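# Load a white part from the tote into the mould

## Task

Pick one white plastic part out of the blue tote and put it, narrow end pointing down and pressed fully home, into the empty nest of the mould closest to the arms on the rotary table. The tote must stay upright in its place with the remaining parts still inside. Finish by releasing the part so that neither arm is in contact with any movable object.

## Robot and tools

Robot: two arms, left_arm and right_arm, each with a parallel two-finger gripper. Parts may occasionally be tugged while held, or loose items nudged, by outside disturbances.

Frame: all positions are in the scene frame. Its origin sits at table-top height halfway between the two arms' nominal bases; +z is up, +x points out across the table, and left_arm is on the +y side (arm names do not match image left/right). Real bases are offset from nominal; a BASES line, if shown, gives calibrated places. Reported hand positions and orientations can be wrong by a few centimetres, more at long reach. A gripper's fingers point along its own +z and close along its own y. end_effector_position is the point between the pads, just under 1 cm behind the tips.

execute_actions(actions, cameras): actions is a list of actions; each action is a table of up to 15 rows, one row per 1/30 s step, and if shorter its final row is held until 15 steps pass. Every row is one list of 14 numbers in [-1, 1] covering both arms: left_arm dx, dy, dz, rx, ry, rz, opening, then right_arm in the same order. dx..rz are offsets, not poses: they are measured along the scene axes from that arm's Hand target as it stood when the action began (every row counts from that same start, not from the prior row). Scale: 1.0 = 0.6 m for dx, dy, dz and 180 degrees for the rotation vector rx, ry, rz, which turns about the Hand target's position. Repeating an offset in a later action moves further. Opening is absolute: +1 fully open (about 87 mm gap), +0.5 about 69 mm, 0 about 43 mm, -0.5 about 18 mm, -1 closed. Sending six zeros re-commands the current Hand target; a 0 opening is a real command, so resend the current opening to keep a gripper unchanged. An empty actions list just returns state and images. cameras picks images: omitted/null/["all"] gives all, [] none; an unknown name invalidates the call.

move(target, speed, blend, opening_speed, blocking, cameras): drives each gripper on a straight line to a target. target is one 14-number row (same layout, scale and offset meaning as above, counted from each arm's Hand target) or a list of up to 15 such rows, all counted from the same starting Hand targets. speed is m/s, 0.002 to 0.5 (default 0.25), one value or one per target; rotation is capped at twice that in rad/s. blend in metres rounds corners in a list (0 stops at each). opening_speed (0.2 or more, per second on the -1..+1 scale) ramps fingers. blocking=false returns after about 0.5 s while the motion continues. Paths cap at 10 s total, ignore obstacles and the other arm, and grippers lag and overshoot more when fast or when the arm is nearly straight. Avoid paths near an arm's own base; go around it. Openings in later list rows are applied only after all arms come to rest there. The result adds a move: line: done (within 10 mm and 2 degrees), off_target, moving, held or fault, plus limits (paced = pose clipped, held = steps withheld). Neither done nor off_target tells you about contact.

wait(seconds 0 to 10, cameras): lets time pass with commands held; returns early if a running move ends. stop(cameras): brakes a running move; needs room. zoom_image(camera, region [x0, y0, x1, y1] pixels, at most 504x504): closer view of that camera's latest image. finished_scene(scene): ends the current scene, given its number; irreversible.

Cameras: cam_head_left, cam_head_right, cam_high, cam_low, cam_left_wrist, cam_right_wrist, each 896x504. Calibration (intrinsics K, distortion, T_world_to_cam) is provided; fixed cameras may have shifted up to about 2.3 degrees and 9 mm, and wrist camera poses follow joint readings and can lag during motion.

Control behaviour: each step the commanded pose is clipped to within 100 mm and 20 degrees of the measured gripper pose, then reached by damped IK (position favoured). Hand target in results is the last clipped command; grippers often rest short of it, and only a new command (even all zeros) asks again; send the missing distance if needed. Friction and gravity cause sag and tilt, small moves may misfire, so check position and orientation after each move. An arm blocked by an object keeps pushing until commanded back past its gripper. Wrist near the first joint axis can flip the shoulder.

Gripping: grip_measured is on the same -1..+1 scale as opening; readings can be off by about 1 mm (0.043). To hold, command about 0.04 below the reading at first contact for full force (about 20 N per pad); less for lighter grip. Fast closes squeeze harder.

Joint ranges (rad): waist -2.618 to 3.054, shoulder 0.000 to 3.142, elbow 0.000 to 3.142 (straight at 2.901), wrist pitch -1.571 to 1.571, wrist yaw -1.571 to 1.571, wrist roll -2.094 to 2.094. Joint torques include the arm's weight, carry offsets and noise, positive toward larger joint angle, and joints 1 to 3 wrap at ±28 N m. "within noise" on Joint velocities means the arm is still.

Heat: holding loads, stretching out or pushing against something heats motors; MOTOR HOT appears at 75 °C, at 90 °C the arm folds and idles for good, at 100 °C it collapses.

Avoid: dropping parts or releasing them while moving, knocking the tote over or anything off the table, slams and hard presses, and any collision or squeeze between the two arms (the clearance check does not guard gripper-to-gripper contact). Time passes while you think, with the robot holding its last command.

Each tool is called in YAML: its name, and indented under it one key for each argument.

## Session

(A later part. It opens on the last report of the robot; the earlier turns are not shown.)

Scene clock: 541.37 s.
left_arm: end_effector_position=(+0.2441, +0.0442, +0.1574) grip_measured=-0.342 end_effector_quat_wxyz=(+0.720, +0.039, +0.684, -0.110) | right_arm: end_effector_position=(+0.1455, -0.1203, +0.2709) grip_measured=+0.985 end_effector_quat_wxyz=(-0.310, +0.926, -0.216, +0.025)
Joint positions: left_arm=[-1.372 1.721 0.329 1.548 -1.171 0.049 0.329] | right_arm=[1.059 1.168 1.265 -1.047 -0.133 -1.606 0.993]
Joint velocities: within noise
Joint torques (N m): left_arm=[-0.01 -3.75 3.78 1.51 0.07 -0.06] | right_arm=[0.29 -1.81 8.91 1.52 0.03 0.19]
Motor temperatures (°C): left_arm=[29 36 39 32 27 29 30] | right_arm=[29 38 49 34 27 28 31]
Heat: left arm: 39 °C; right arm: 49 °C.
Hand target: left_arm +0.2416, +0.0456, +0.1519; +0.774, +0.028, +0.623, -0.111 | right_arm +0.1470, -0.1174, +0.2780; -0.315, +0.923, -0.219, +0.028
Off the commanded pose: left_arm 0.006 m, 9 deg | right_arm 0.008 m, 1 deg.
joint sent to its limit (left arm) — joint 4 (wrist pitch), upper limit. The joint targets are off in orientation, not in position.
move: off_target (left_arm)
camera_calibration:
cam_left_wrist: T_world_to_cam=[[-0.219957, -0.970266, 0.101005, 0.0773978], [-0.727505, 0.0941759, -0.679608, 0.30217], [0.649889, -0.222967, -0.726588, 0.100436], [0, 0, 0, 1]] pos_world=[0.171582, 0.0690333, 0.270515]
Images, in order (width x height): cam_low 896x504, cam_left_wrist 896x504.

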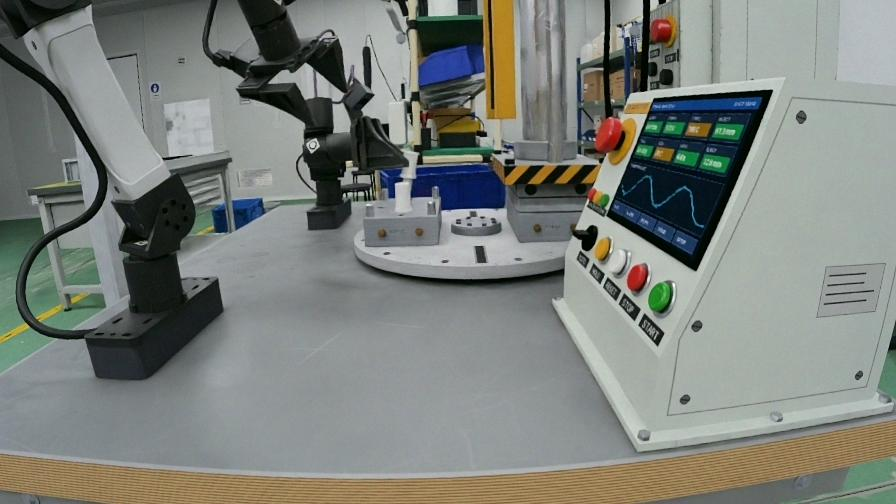

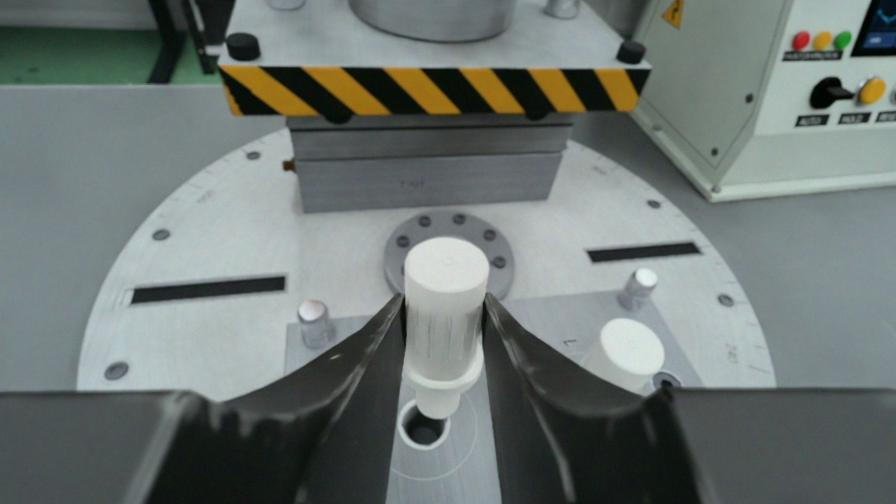

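move:
  target: [0.005,0.000,-0.02,0.02,0,0,-0.5,0,0,0,0,0,0,1]
  speed: 0.04
  cameras: ["cam_low","cam_left_wrist"]

zoom_image:
  camera: "cam_low"
  region: [300, 80, 500, 260]

zoom_image:
  camera: "cam_left_wrist"
  region: [300, 220, 600, 504]

Scene clock: 571.07 s.
left_arm: end_effector_position=(+0.2442, +0.0441, +0.1442) grip_measured=-0.342 end_effector_quat_wxyz=(+0.716, +0.056, +0.690, -0.094) | right_arm: end_effector_position=(+0.1455, -0.1203, +0.2709) grip_measured=+0.985 end_effector_quat_wxyz=(-0.310, +0.926, -0.216, +0.025)
Joint positions: left_arm=[-1.372 1.767 0.329 1.548 -1.171 0.052 0.329] | right_arm=[1.059 1.168 1.265 -1.047 -0.133 -1.606 0.993]
Joint velocities: within noise
Joint torques (N m): left_arm=[0.84 -3.92 4.03 1.53 0.15 0.08] | right_arm=[0.28 -1.89 8.88 1.53 0 0.19]
Motor temperatures (°C): left_arm=[29 36 38 32 27 29 30] | right_arm=[29 37 49 34 27 28 31]
Heat: left arm: 38 °C; right arm: 49 °C.
Hand target: left_arm +0.2446, +0.0456, +0.1399; +0.773, +0.053, +0.626, -0.091 | right_arm +0.1470, -0.1174, +0.2780; -0.315, +0.923, -0.219, +0.028
Off the commanded pose: left_arm 0.005 m, 10 deg | right_arm 0.008 m, 1 deg.
joint sent to its limit (left arm) — joint 4 (wrist pitch), upper limit. The joint targets are off in orientation, not in position.
move: off_target (left_arm)
camera_calibration:
cam_left_wrist: T_world_to_cam=[[-0.219183, -0.97409, 0.0557402, 0.0851727], [-0.73286, 0.126651, -0.668487, 0.291473], [0.644107, -0.187371, -0.741632, 0.0927325], [0, 0, 0, 1]] pos_world=[0.172547, 0.0634261, 0.258872]
Images, in order (width x height): cam_low 896x504, cam_left_wrist 896x504.

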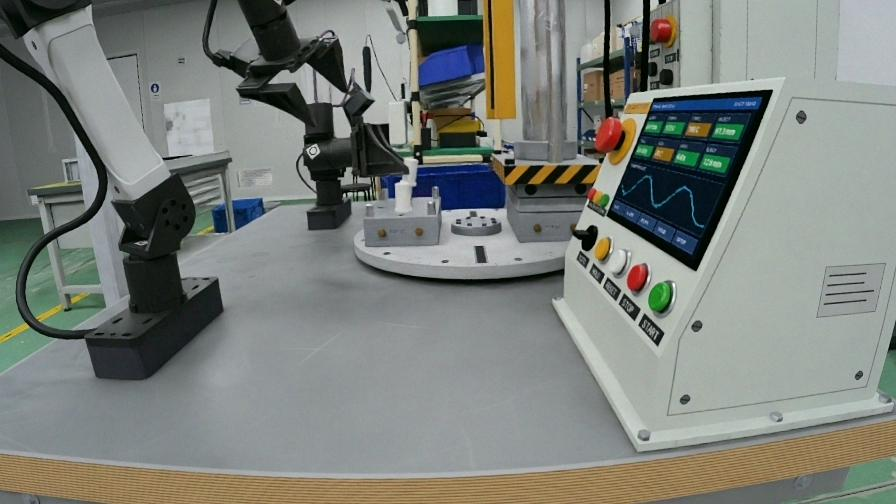

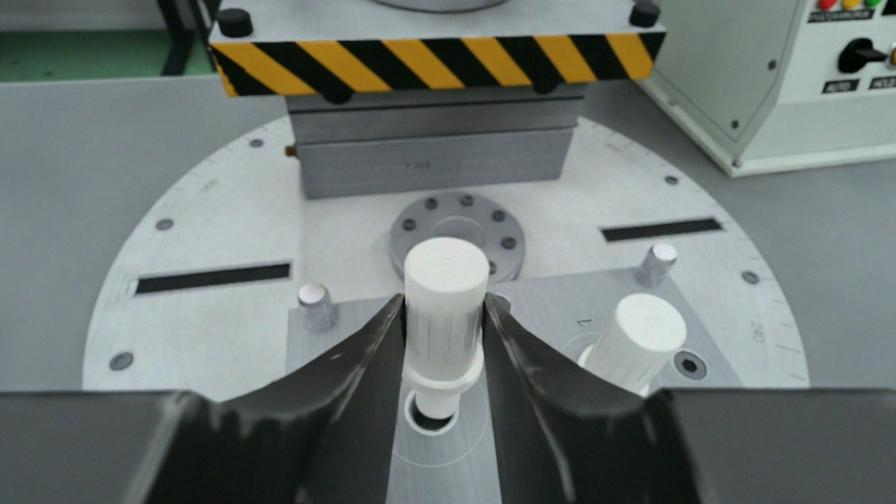

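Scaled by 2.520 from the camera's 896x504 image, which has a finer 1280x720 frame.

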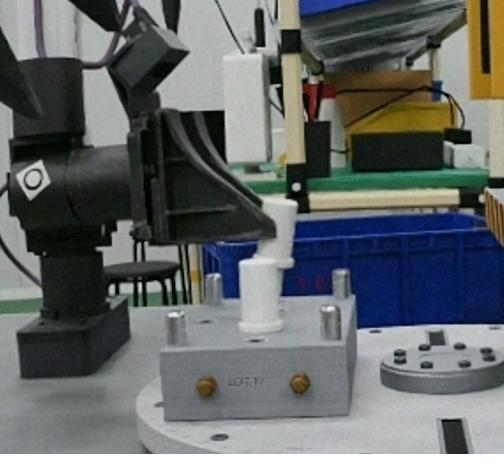

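Scaled by 1.680 from the camera's 896x504 image, which has a finer 1280x720 frame.

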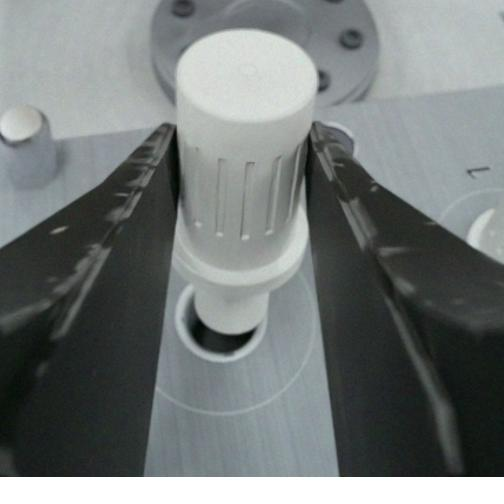

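move:
  target: [0.01,0.006,-0.004,0,0,0,-0.5,0,0,0,0,0,0,1]
  speed: 0.03
  cameras: ["cam_left_wrist"]

zoom_image:
  camera: "cam_left_wrist"
  region: [300, 220, 600, 504]

Scene clock: 591.37 s.
left_arm: end_effector_position=(+0.2495, +0.0468, +0.1444) grip_measured=-0.342 end_effector_quat_wxyz=(+0.717, +0.053, +0.689, -0.090) | right_arm: end_effector_position=(+0.1455, -0.1203, +0.2709) grip_measured=+0.985 end_effector_quat_wxyz=(-0.310, +0.926, -0.216, +0.025)
Joint positions: left_arm=[-1.351 1.767 0.329 1.548 -1.16 0.052 0.329] | right_arm=[1.059 1.168 1.265 -1.047 -0.133 -1.606 0.993]
Joint velocities: within noise
Joint torques (N m): left_arm=[1.36 -3.77 3.14 1.54 0.28 -0.02] | right_arm=[0.21 -1.88 8.96 1.52 0 0.17]
Motor temperatures (°C): left_arm=[29 35 38 33 27 29 30] | right_arm=[29 37 49 34 27 28 31]
Heat: left arm: 38 °C; right arm: 49 °C.
Hand target: left_arm +0.2506, +0.0492, +0.1375; +0.773, +0.053, +0.626, -0.091 | right_arm +0.1470, -0.1174, +0.2780; -0.315, +0.923, -0.219, +0.028
Off the commanded pose: left_arm 0.007 m, 10 deg | right_arm 0.008 m, 1 deg.
joint sent to its limit (left arm) — joint 4 (wrist pitch), upper limit. The joint targets are off in orientation, not in position.
move: off_target (left_arm)
camera_calibration:
cam_left_wrist: T_world_to_cam=[[-0.20986, -0.976213, 0.0544755, 0.0868819], [-0.733122, 0.120249, -0.669382, 0.295642], [0.646909, -0.180414, -0.740918, 0.0888464], [0, 0, 0, 1]] pos_world=[0.177499, 0.0652937, 0.258993]
Images, in order (width x height): cam_left_wrist 896x504.

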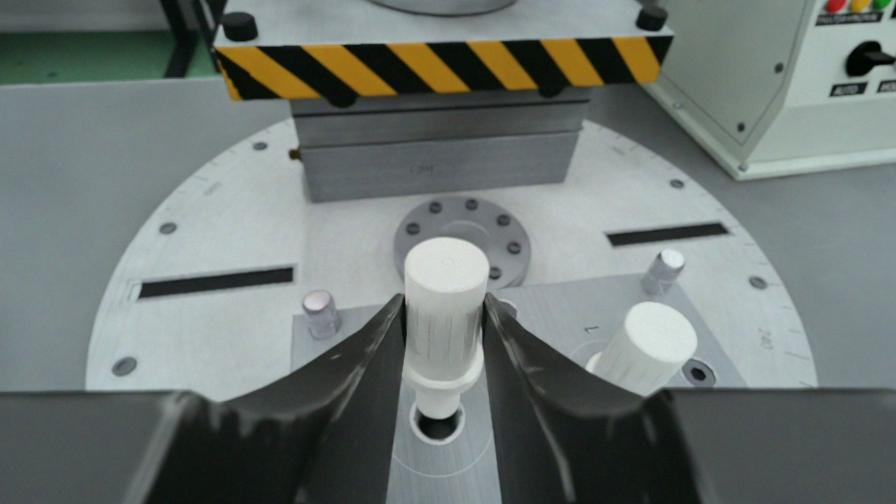

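Scaled by 1.680 from the camera's 896x504 image, which has a finer 1280x720 frame.

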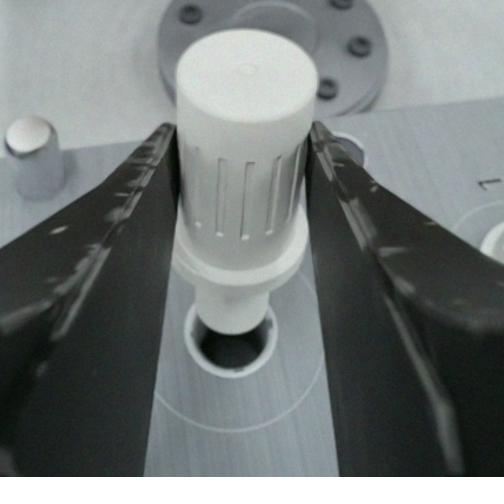

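move:
  target: [0,0,-0.018,0,0,0,-0.5,0,0,0,0,0,0,1]
  speed: 0.03
  cameras: ["cam_left_wrist"]

zoom_image:
  camera: "cam_left_wrist"
  region: [300, 220, 600, 504]

Scene clock: 599.03 s.
left_arm: end_effector_position=(+0.2489, +0.0471, +0.1320) grip_measured=-0.342 end_effector_quat_wxyz=(+0.711, +0.058, +0.695, -0.086) | right_arm: end_effector_position=(+0.1455, -0.1203, +0.2709) grip_measured=+0.985 end_effector_quat_wxyz=(-0.310, +0.926, -0.216, +0.025)
Joint positions: left_arm=[-1.351 1.807 0.324 1.549 -1.159 0.023 0.329] | right_arm=[1.059 1.168 1.265 -1.047 -0.133 -1.606 0.993]
Joint velocities: within noise
Joint torques (N m): left_arm=[1.37 -3.96 3.51 1.56 0.19 -0.05] | right_arm=[0.21 -1.85 8.88 1.5 0 0.18]
Motor temperatures (°C): left_arm=[29 35 38 33 27 29 30] | right_arm=[29 37 49 34 27 28 31]
Heat: left arm: 38 °C; right arm: 49 °C.
Hand target: left_arm +0.2506, +0.0493, +0.1266; +0.773, +0.053, +0.626, -0.091 | right_arm +0.1470, -0.1174, +0.2780; -0.315, +0.923, -0.219, +0.028
Off the commanded pose: left_arm 0.006 m, 11 deg | right_arm 0.008 m, 1 deg.
joint sent to its limit (left arm) — joint 4 (wrist pitch), upper limit. The joint targets are off in orientation, not in position.
move: off_target (left_arm)
camera_calibration:
cam_left_wrist: T_world_to_cam=[[-0.210877, -0.976535, 0.0437183, 0.0893666], [-0.742662, 0.130972, -0.656734, 0.287074], [0.635598, -0.170958, -0.752854, 0.0840409], [0, 0, 0, 1]] pos_world=[0.178628, 0.0640383, 0.247895]
Images, in order (width x height): cam_left_wrist 896x504.

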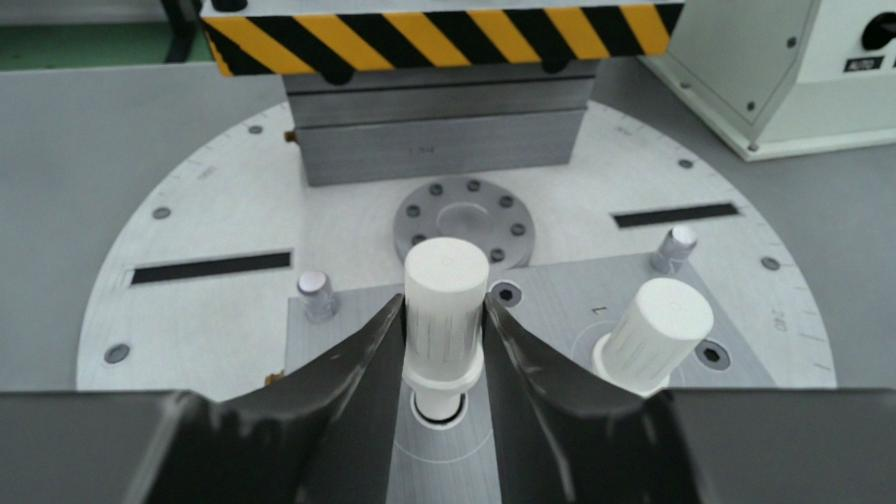

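Scaled by 1.680 from the camera's 896x504 image, which has a finer 1280x720 frame.

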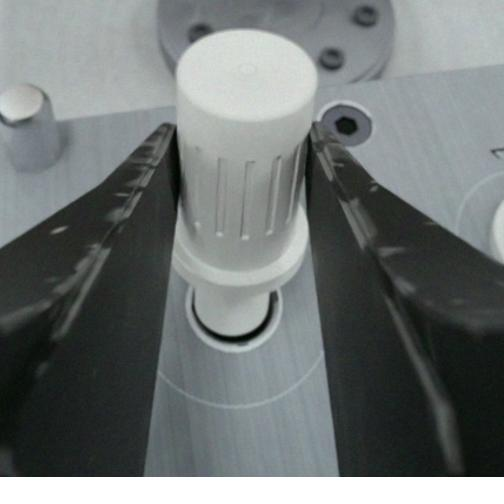

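move:
  target:
    - [0,0.0,-0.012,0,0,0,-0.5,0,0,0,0,0,0,1]
    - [-0.008,0.0,-0.02,0,0,0,-0.5,0,0,0,0,0,0,1]
  speed: 0.02
  cameras: ["cam_left_wrist","cam_low"]

zoom_image:
  camera: "cam_left_wrist"
  region: [300, 220, 600, 504]

zoom_image:
  camera: "cam_low"
  region: [300, 80, 500, 260]

Scene clock: 612.07 s.
left_arm: end_effector_position=(+0.2487, +0.0462, +0.1260) grip_measured=-0.342 end_effector_quat_wxyz=(+0.708, +0.051, +0.698, -0.092) | right_arm: end_effector_position=(+0.1455, -0.1203, +0.2709) grip_measured=+0.985 end_effector_quat_wxyz=(-0.310, +0.926, -0.216, +0.025)
Joint positions: left_arm=[-1.351 1.833 0.324 1.56 -1.161 -0.009 0.329] | right_arm=[1.059 1.168 1.265 -1.047 -0.133 -1.606 0.993]
Joint velocities: within noise
Joint torques (N m): left_arm=[-0.08 -3.1 3.02 1.43 -0.01 -0.09] | right_arm=[0.25 -1.88 8.91 1.52 -0.01 0.18]
Motor temperatures (°C): left_arm=[29 35 38 33 27 29 30] | right_arm=[29 37 49 34 27 28 31]
Heat: left arm: 38 °C; right arm: 49 °C.
Hand target: left_arm +0.2458, +0.0493, +0.1146; +0.773, +0.053, +0.626, -0.091 | right_arm +0.1470, -0.1174, +0.2780; -0.315, +0.923, -0.219, +0.028
Off the commanded pose: left_arm 0.012 m, 11 deg | right_arm 0.008 m, 1 deg.
joint read past its limit (left arm) — joint 4 (wrist pitch), upper limit.
joint sent to its limit (left arm) — joint 4 (wrist pitch), upper limit. The joint targets are off in orientation, not in position.
move: off_target (left_arm)
camera_calibration:
cam_left_wrist: T_world_to_cam=[[-0.208873, -0.975937, 0.0626045, 0.0858357], [-0.749314, 0.118577, -0.651512, 0.284685], [0.628411, -0.182994, -0.75605, 0.0822892], [0, 0, 0, 1]] pos_world=[0.179535, 0.0650715, 0.242317]
Images, in order (width x height): cam_low 896x504, cam_left_wrist 896x504.

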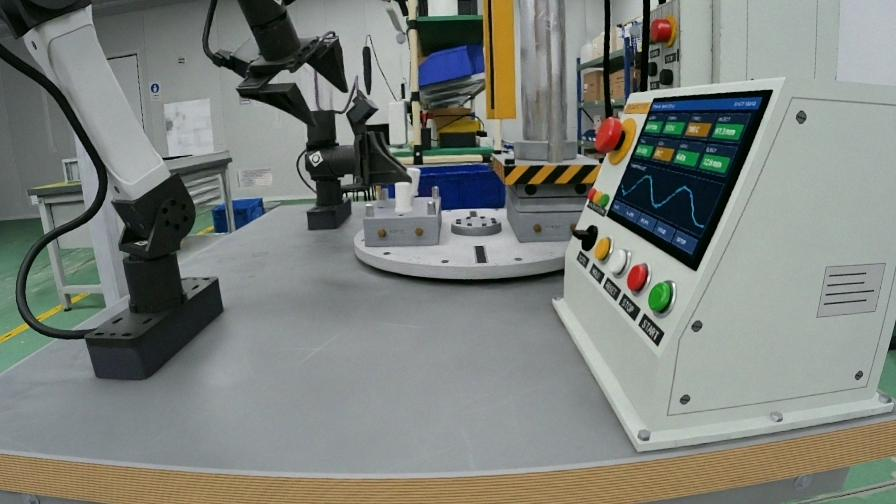

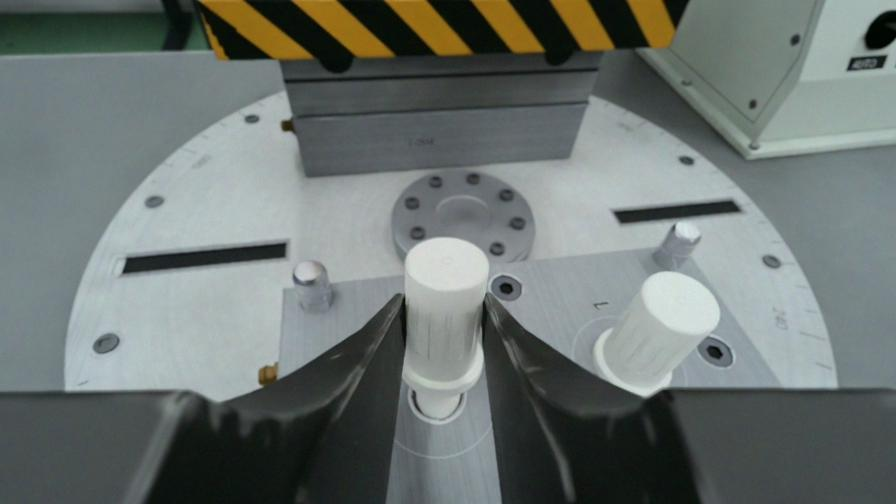

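Scaled by 1.680 from the camera's 896x504 image, which has a finer 1280x720 frame.

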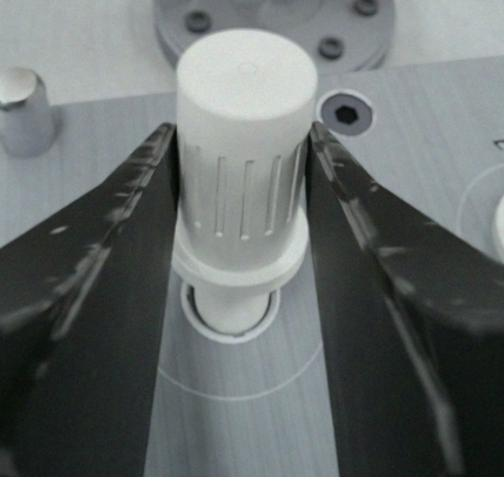

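Scaled by 2.520 from the camera's 896x504 image, which has a finer 1280x720 frame.

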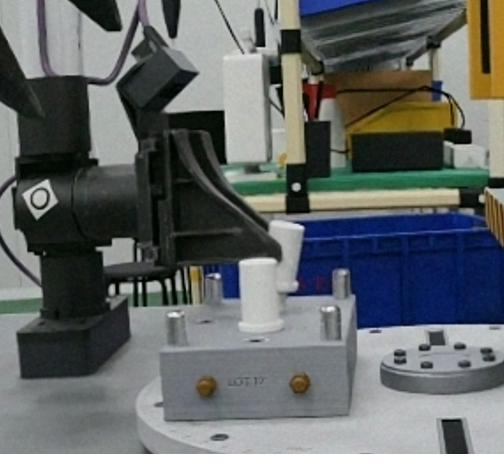

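move:
  target: [-0.016,0.0,0.005,0,0,0,-0.36,0,0,0,0,0,0,1]
  speed: 0.02
  opening_speed: 0.3
  cameras: ["cam_left_wrist","cam_low"]

zoom_image:
  camera: "cam_left_wrist"
  region: [300, 220, 600, 504]

zoom_image:
  camera: "cam_low"
  region: [300, 80, 500, 260]

Scene clock: 624.77 s.
left_arm: end_effector_position=(+0.2405, +0.0473, +0.1248) grip_measured=-0.343 end_effector_quat_wxyz=(+0.708, +0.048, +0.699, -0.088) | right_arm: end_effector_position=(+0.1455, -0.1203, +0.2709) grip_measured=+0.985 end_effector_quat_wxyz=(-0.310, +0.926, -0.216, +0.025)
Joint positions: left_arm=[-1.387 1.833 0.321 1.56 -1.206 -0.01 0.329] | right_arm=[1.059 1.168 1.265 -1.047 -0.133 -1.606 0.993]
Joint velocities: within noise
Joint torques (N m): left_arm=[-0.46 -4.16 2.81 1.41 0.02 -0.03] | right_arm=[0.12 -1.92 8.88 1.51 0.04 0.19]
Motor temperatures (°C): left_arm=[29 35 38 34 27 29 30] | right_arm=[29 37 50 34 27 28 31]
Heat: left arm: 38 °C; right arm: 50 °C.
Hand target: left_arm +0.2362, +0.0492, +0.1177; +0.773, +0.053, +0.626, -0.091 | right_arm +0.1470, -0.1174, +0.2780; -0.315, +0.923, -0.219, +0.028
Off the commanded pose: left_arm 0.009 m, 11 deg | right_arm 0.008 m, 1 deg.
joint read past its limit (left arm) — joint 4 (wrist pitch), upper limit.
joint sent to its limit (left arm) — joint 4 (wrist pitch), upper limit. The joint targets are off in orientation, not in position.
move: off_target (left_arm)
camera_calibration:
cam_left_wrist: T_world_to_cam=[[-0.199433, -0.978053, 0.0603256, 0.0833384], [-0.752345, 0.113383, -0.648939, 0.278301], [0.627857, -0.174806, -0.758445, 0.0867777], [0, 0, 0, 1]] pos_world=[0.171515, 0.0651239, 0.241389]
Images, in order (width x height): cam_low 896x504, cam_left_wrist 896x504.

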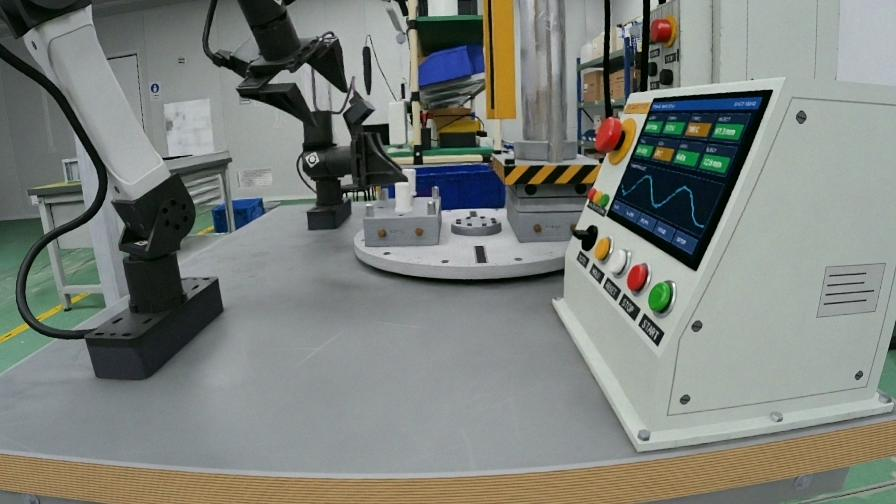

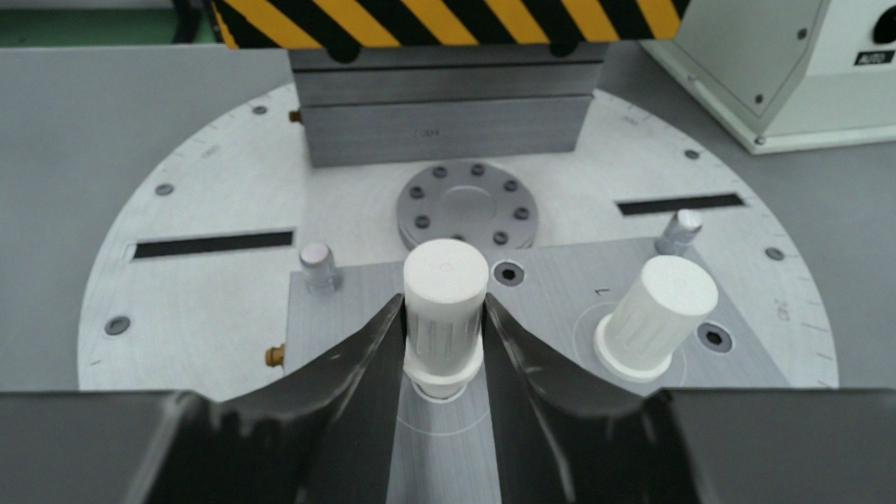

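Scaled by 1.680 from the camera's 896x504 image, which has a finer 1280x720 frame.

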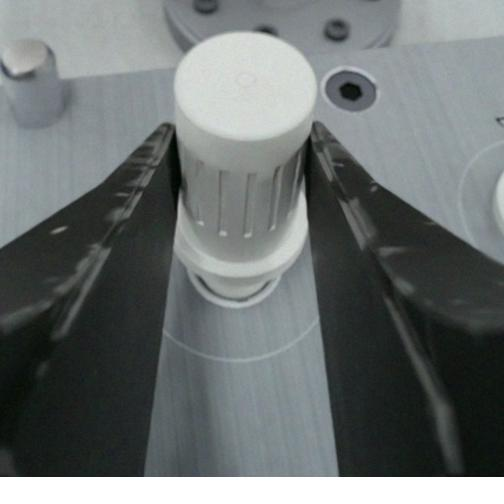

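Scaled by 2.520 from the camera's 896x504 image, which has a finer 1280x720 frame.

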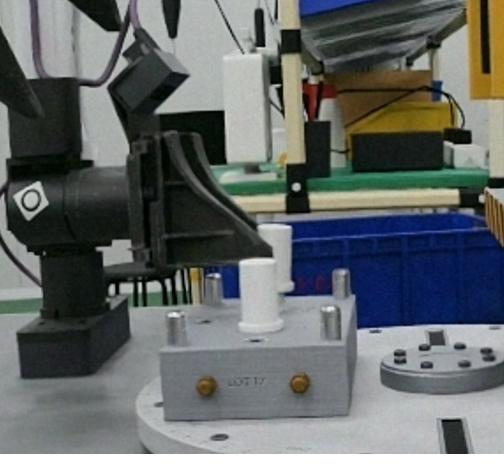

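move:
  target: [0.003,-0.002,-0.018,0,0,0,-0.4,0,0,0,0,0,0,1]
  speed: 0.02
  cameras: ["cam_left_wrist","cam_low"]

zoom_image:
  camera: "cam_left_wrist"
  region: [300, 220, 600, 504]

zoom_image:
  camera: "cam_low"
  region: [300, 80, 500, 260]

Scene clock: 636.60 s.
left_arm: end_effector_position=(+0.2402, +0.0476, +0.1152) grip_measured=-0.343 end_effector_quat_wxyz=(+0.704, +0.051, +0.704, -0.083) | right_arm: end_effector_position=(+0.1455, -0.1203, +0.2709) grip_measured=+0.985 end_effector_quat_wxyz=(-0.310, +0.926, -0.216, +0.025)
Joint positions: left_arm=[-1.387 1.868 0.321 1.56 -1.208 -0.033 0.328] | right_arm=[1.059 1.168 1.265 -1.047 -0.133 -1.606 0.993]
Joint velocities: within noise
Joint torques (N m): left_arm=[0.03 -3.38 3.55 1.42 0 -0.1] | right_arm=[0.27 -1.91 8.85 1.51 0.02 0.19]
Motor temperatures (°C): left_arm=[29 35 38 34 27 29 30] | right_arm=[29 37 50 34 27 28 31]
Heat: left arm: 38 °C; right arm: 50 °C.
Hand target: left_arm +0.2380, +0.0481, +0.1069; +0.773, +0.053, +0.626, -0.091 | right_arm +0.1470, -0.1174, +0.2780; -0.315, +0.923, -0.219, +0.028
Off the commanded pose: left_arm 0.009 m, 12 deg | right_arm 0.008 m, 1 deg.
joint read past its limit (left arm) — joint 4 (wrist pitch), upper limit.
joint sent to its limit (left arm) — joint 4 (wrist pitch), upper limit. The joint targets are off in orientation, not in position.
move: off_target (left_arm)
camera_calibration:
cam_left_wrist: T_world_to_cam=[[-0.196856, -0.979051, 0.0520248, 0.0845551], [-0.759309, 0.118675, -0.639817, 0.272197], [0.620239, -0.165455, -0.766765, 0.0820447], [0, 0, 0, 1]] pos_world=[0.172439, 0.0640556, 0.232666]
Images, in order (width x height): cam_low 896x504, cam_left_wrist 896x504.

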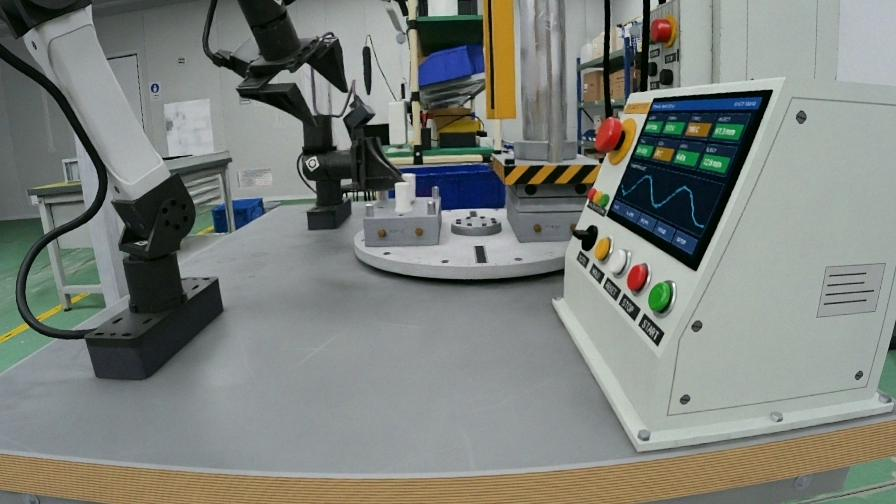

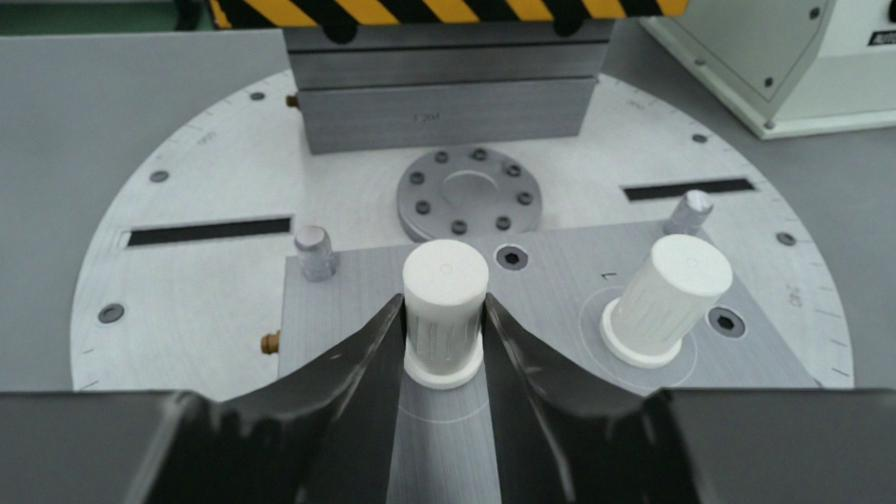

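Scaled by 1.680 from the camera's 896x504 image, which has a finer 1280x720 frame.

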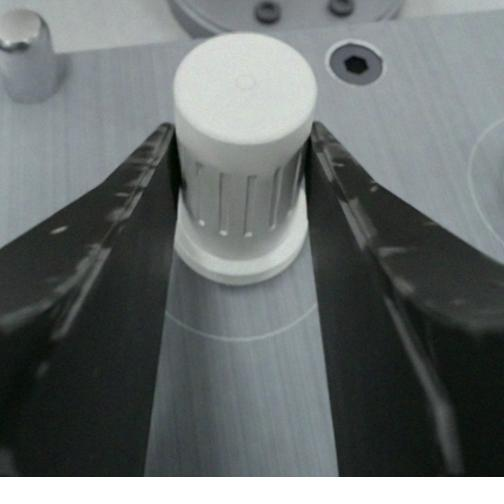

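Scaled by 2.520 from the camera's 896x504 image, which has a finer 1280x720 frame.

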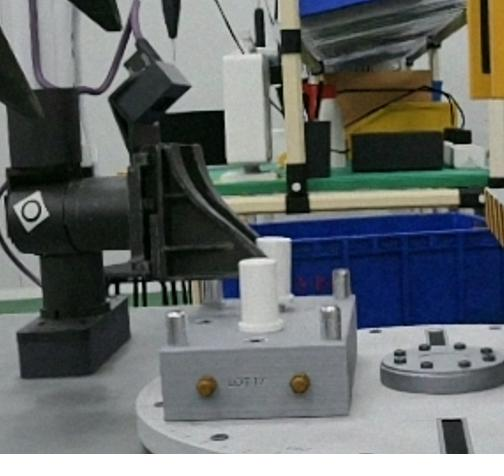

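move:
  target:
    - [0.001,-0.0005,-0.006,0,0,0,-0.4,0,0,0,0,0,0,1]
    - [0.001,-0.0005,0.003,0,0,0,-0.2,0,0,0,0,0,0,1]
  speed: 0.02
  opening_speed: 0.3
  cameras: ["cam_left_wrist","cam_low"]

zoom_image:
  camera: "cam_left_wrist"
  region: [300, 160, 750, 444]

zoom_image:
  camera: "cam_low"
  region: [350, 150, 470, 260]

Scene clock: 655.17 s.
left_arm: end_effector_position=(+0.2402, +0.0478, +0.1134) grip_measured=-0.200 end_effector_quat_wxyz=(+0.703, +0.053, +0.704, -0.081) | right_arm: end_effector_position=(+0.1455, -0.1203, +0.2709) grip_measured=+0.985 end_effector_quat_wxyz=(-0.310, +0.926, -0.216, +0.025)
Joint positions: left_arm=[-1.387 1.874 0.321 1.56 -1.21 -0.034 0.4] | right_arm=[1.059 1.168 1.265 -1.047 -0.133 -1.606 0.993]
Joint velocities: within noise
Joint torques (N m): left_arm=[0.17 -4.21 3.71 1.43 0.02 -0.05] | right_arm=[0.2 -1.92 9.01 1.52 0.03 0.18]
Motor temperatures (°C): left_arm=[29 34 38 35 27 29 30] | right_arm=[29 37 50 34 27 28 31]
Heat: left arm: 38 °C; right arm: 50 °C.
Hand target: left_arm +0.2386, +0.0478, +0.1087; +0.773, +0.053, +0.626, -0.091 | right_arm +0.1470, -0.1174, +0.2780; -0.315, +0.923, -0.219, +0.028
Off the commanded pose: left_arm 0.005 m, 12 deg | right_arm 0.008 m, 1 deg.
joint read past its limit (left arm) — joint 4 (wrist pitch), upper limit.
joint sent to its limit (left arm) — joint 4 (wrist pitch), upper limit. The joint targets are off in orientation, not in position.
move: off_target (left_arm); target 2's new opening was sent with left_arm's hand 0.005 m and 12 deg from that target
camera_calibration:
cam_left_wrist: T_world_to_cam=[[-0.195681, -0.979554, 0.0467256, 0.0852646], [-0.760167, 0.121409, -0.638284, 0.270963], [0.61956, -0.16042, -0.768382, 0.0808456], [0, 0, 0, 1]] pos_world=[0.172573, 0.0635932, 0.231087]
Images, in order (width x height): cam_low 896x504, cam_left_wrist 896x504.

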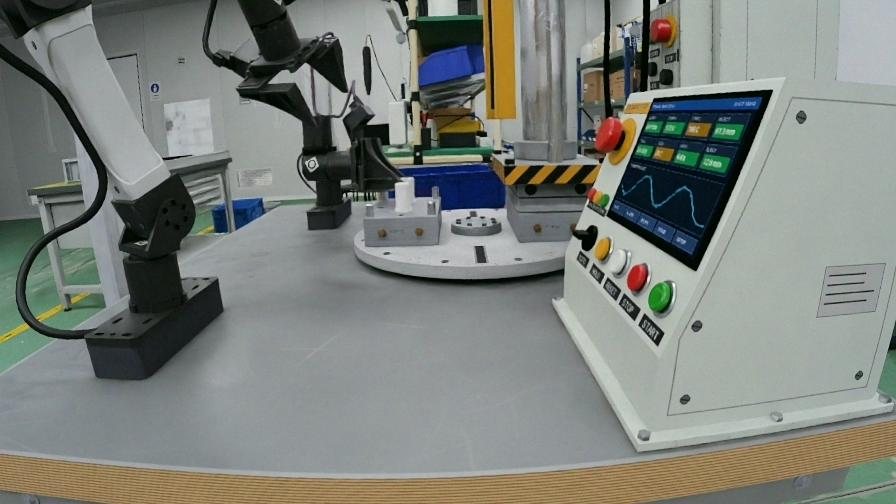

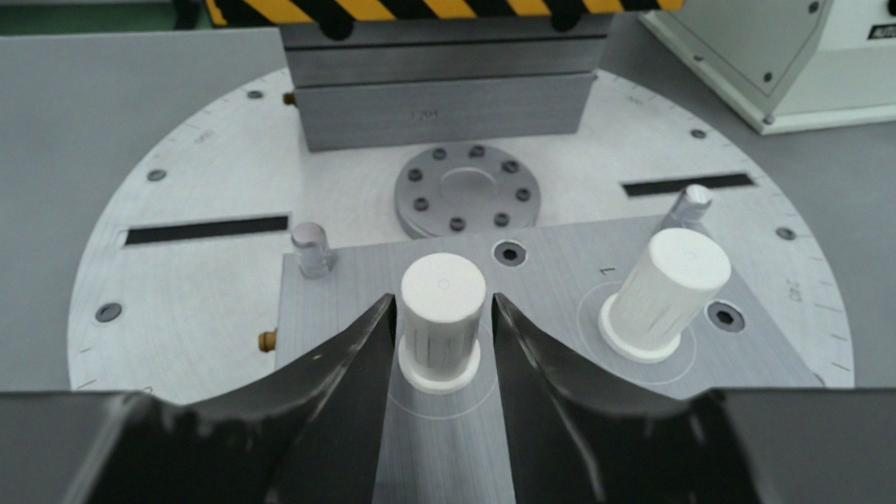

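Scaled by 1.120 from the camera's 896x504 image, which has a finer 1280x720 frame.

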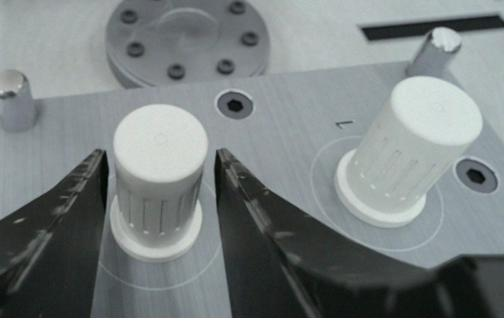

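Scaled by 4.200 from the camera's 896x504 image, which has a finer 1280x720 frame.

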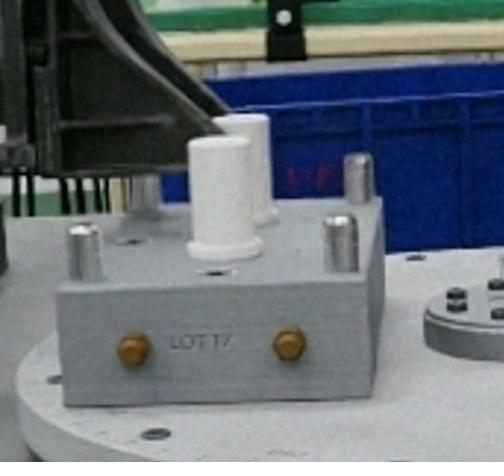

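move:
  target:
    - [0.0,0.0,0.008,0,0,0,0.05,0,0,0,0,0,0,1]
    - [0.0,0.0,0.2,0,0,0,0.05,0,0,0,0,0,0,1]
  speed: 0.05
  opening_speed: 0.5

zoom_image:
  camera: "cam_left_wrist"
  region: [300, 220, 750, 504]

zoom_image:
  camera: "cam_right_wrist"
  region: [400, 0, 650, 180]

zoom_image:
  camera: "cam_low"
  region: [350, 150, 470, 260]

Scene clock: 668.90 s.
left_arm: end_effector_position=(+0.2409, +0.0534, +0.2179) grip_measured=+0.050 end_effector_quat_wxyz=(+0.752, +0.064, +0.651, -0.081) | right_arm: end_effector_position=(+0.1455, -0.1203, +0.2709) grip_measured=+0.985 end_effector_quat_wxyz=(-0.310, +0.926, -0.216, +0.025)
Joint positions: left_arm=[-1.394 1.538 0.359 1.56 -1.176 0.344 0.525] | right_arm=[1.059 1.168 1.265 -1.047 -0.133 -1.606 0.993]
Joint velocities: within noise
Joint torques (N m): left_arm=[0.08 -5.63 7.47 1.22 0.43 0.09] | right_arm=[0.1 -1.87 8.95 1.5 0.01 0.18]
Motor temperatures (°C): left_arm=[29 35 38 35 27 29 30] | right_arm=[29 37 50 34 27 28 31]
Heat: left arm: 38 °C; right arm: 50 °C.
Hand target: left_arm +0.2386, +0.0477, +0.2287; +0.773, +0.053, +0.626, -0.091 | right_arm +0.1470, -0.1174, +0.2780; -0.315, +0.923, -0.219, +0.028
Off the commanded pose: left_arm 0.012 m, 4 deg | right_arm 0.008 m, 1 deg.
joint read past its limit (left arm) — joint 4 (wrist pitch), upper limit.
joint sent to its limit (left arm) — joint 4 (wrist pitch), upper limit. The joint targets are off in orientation, not in position.
move: off_target (left_arm)
camera_calibration:
cam_left_wrist: T_world_to_cam=[[-0.213097, -0.976912, 0.0152242, 0.0968625], [-0.658729, 0.132148, -0.740684, 0.334717], [0.721572, -0.167867, -0.671681, 0.116332], [0, 0, 0, 1]] pos_world=[0.157187, 0.0699221, 0.324582]
cam_right_wrist: T_world_to_cam=[[0.374684, 0.709318, 0.59706, -0.134955], [0.460864, -0.701266, 0.543902, -0.273454], [0.804497, 0.0713722, -0.589653, 0.19284], [0, 0, 0, 1]] pos_world=[0.0214517, -0.109802, 0.343017]

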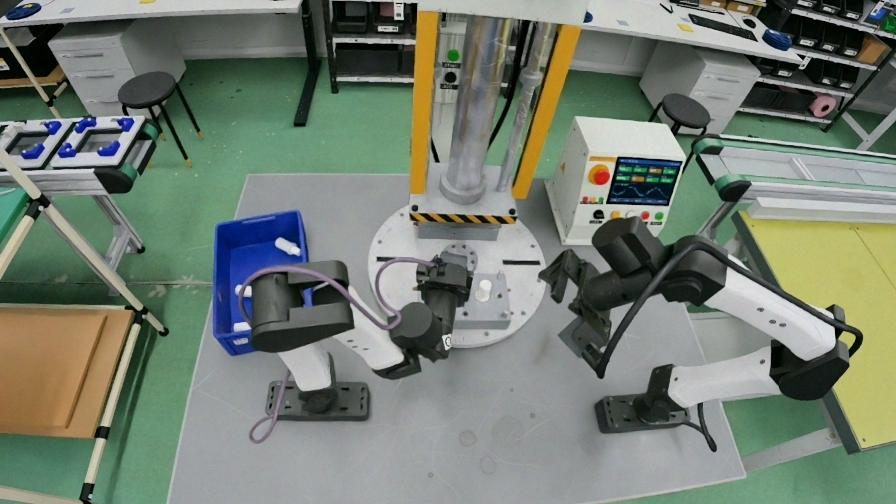

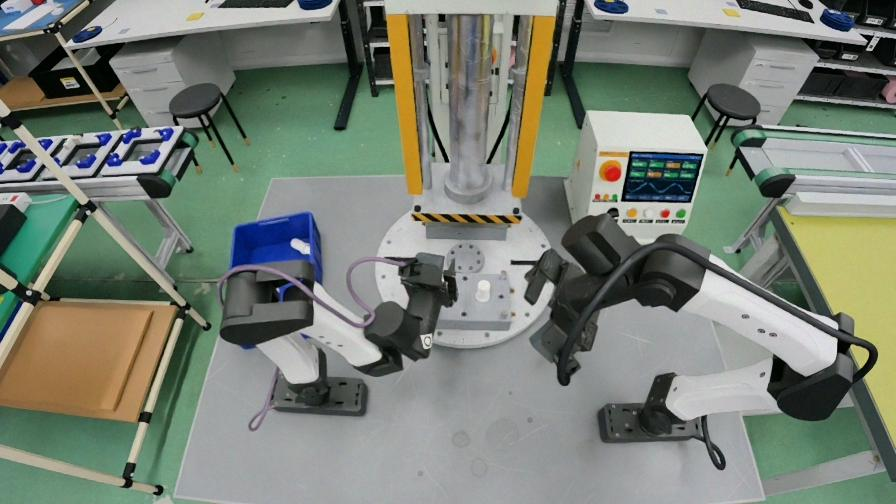

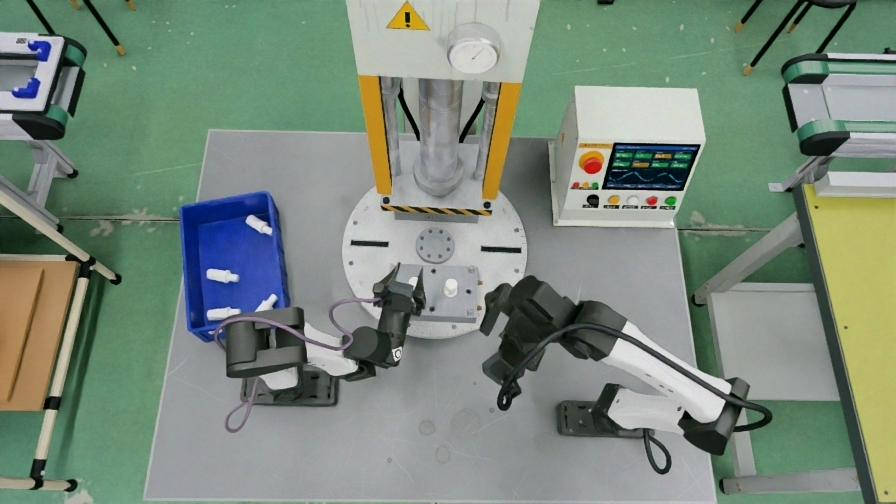

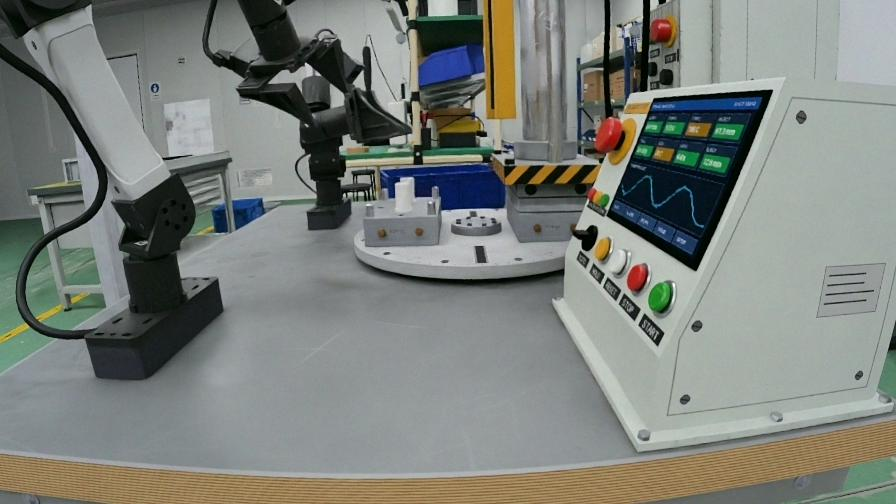

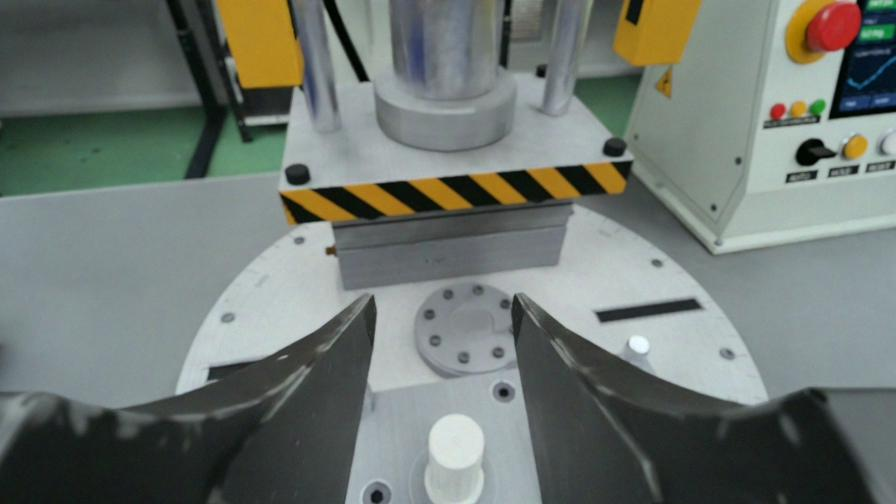

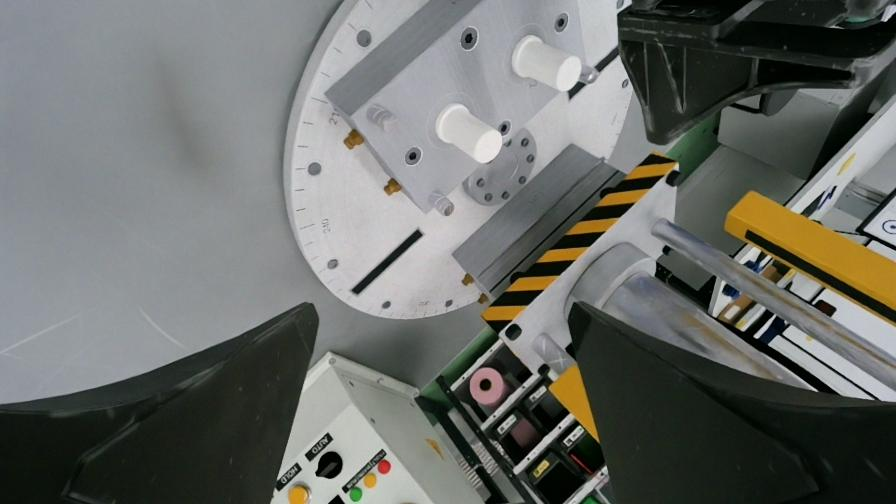

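Scaled by 1.120 from the camera's 896x504 image, which has a finer 1280x720 frame.

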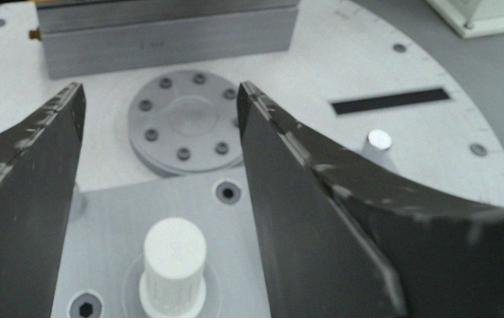

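Scaled by 2.016 from the camera's 896x504 image, which has a finer 1280x720 frame.

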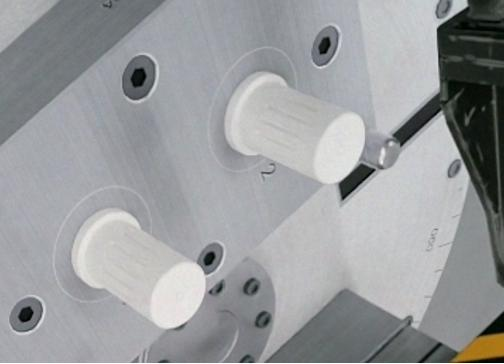

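Scaled by 4.200 from the camera's 896x504 image, which has a finer 1280x720 frame.

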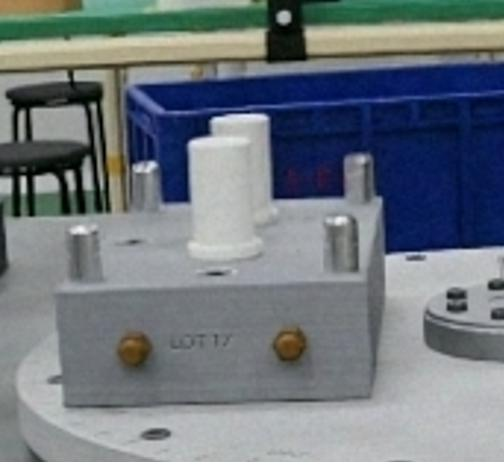

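finished_scene:
  scene: 2

The scene is finished: the task was done.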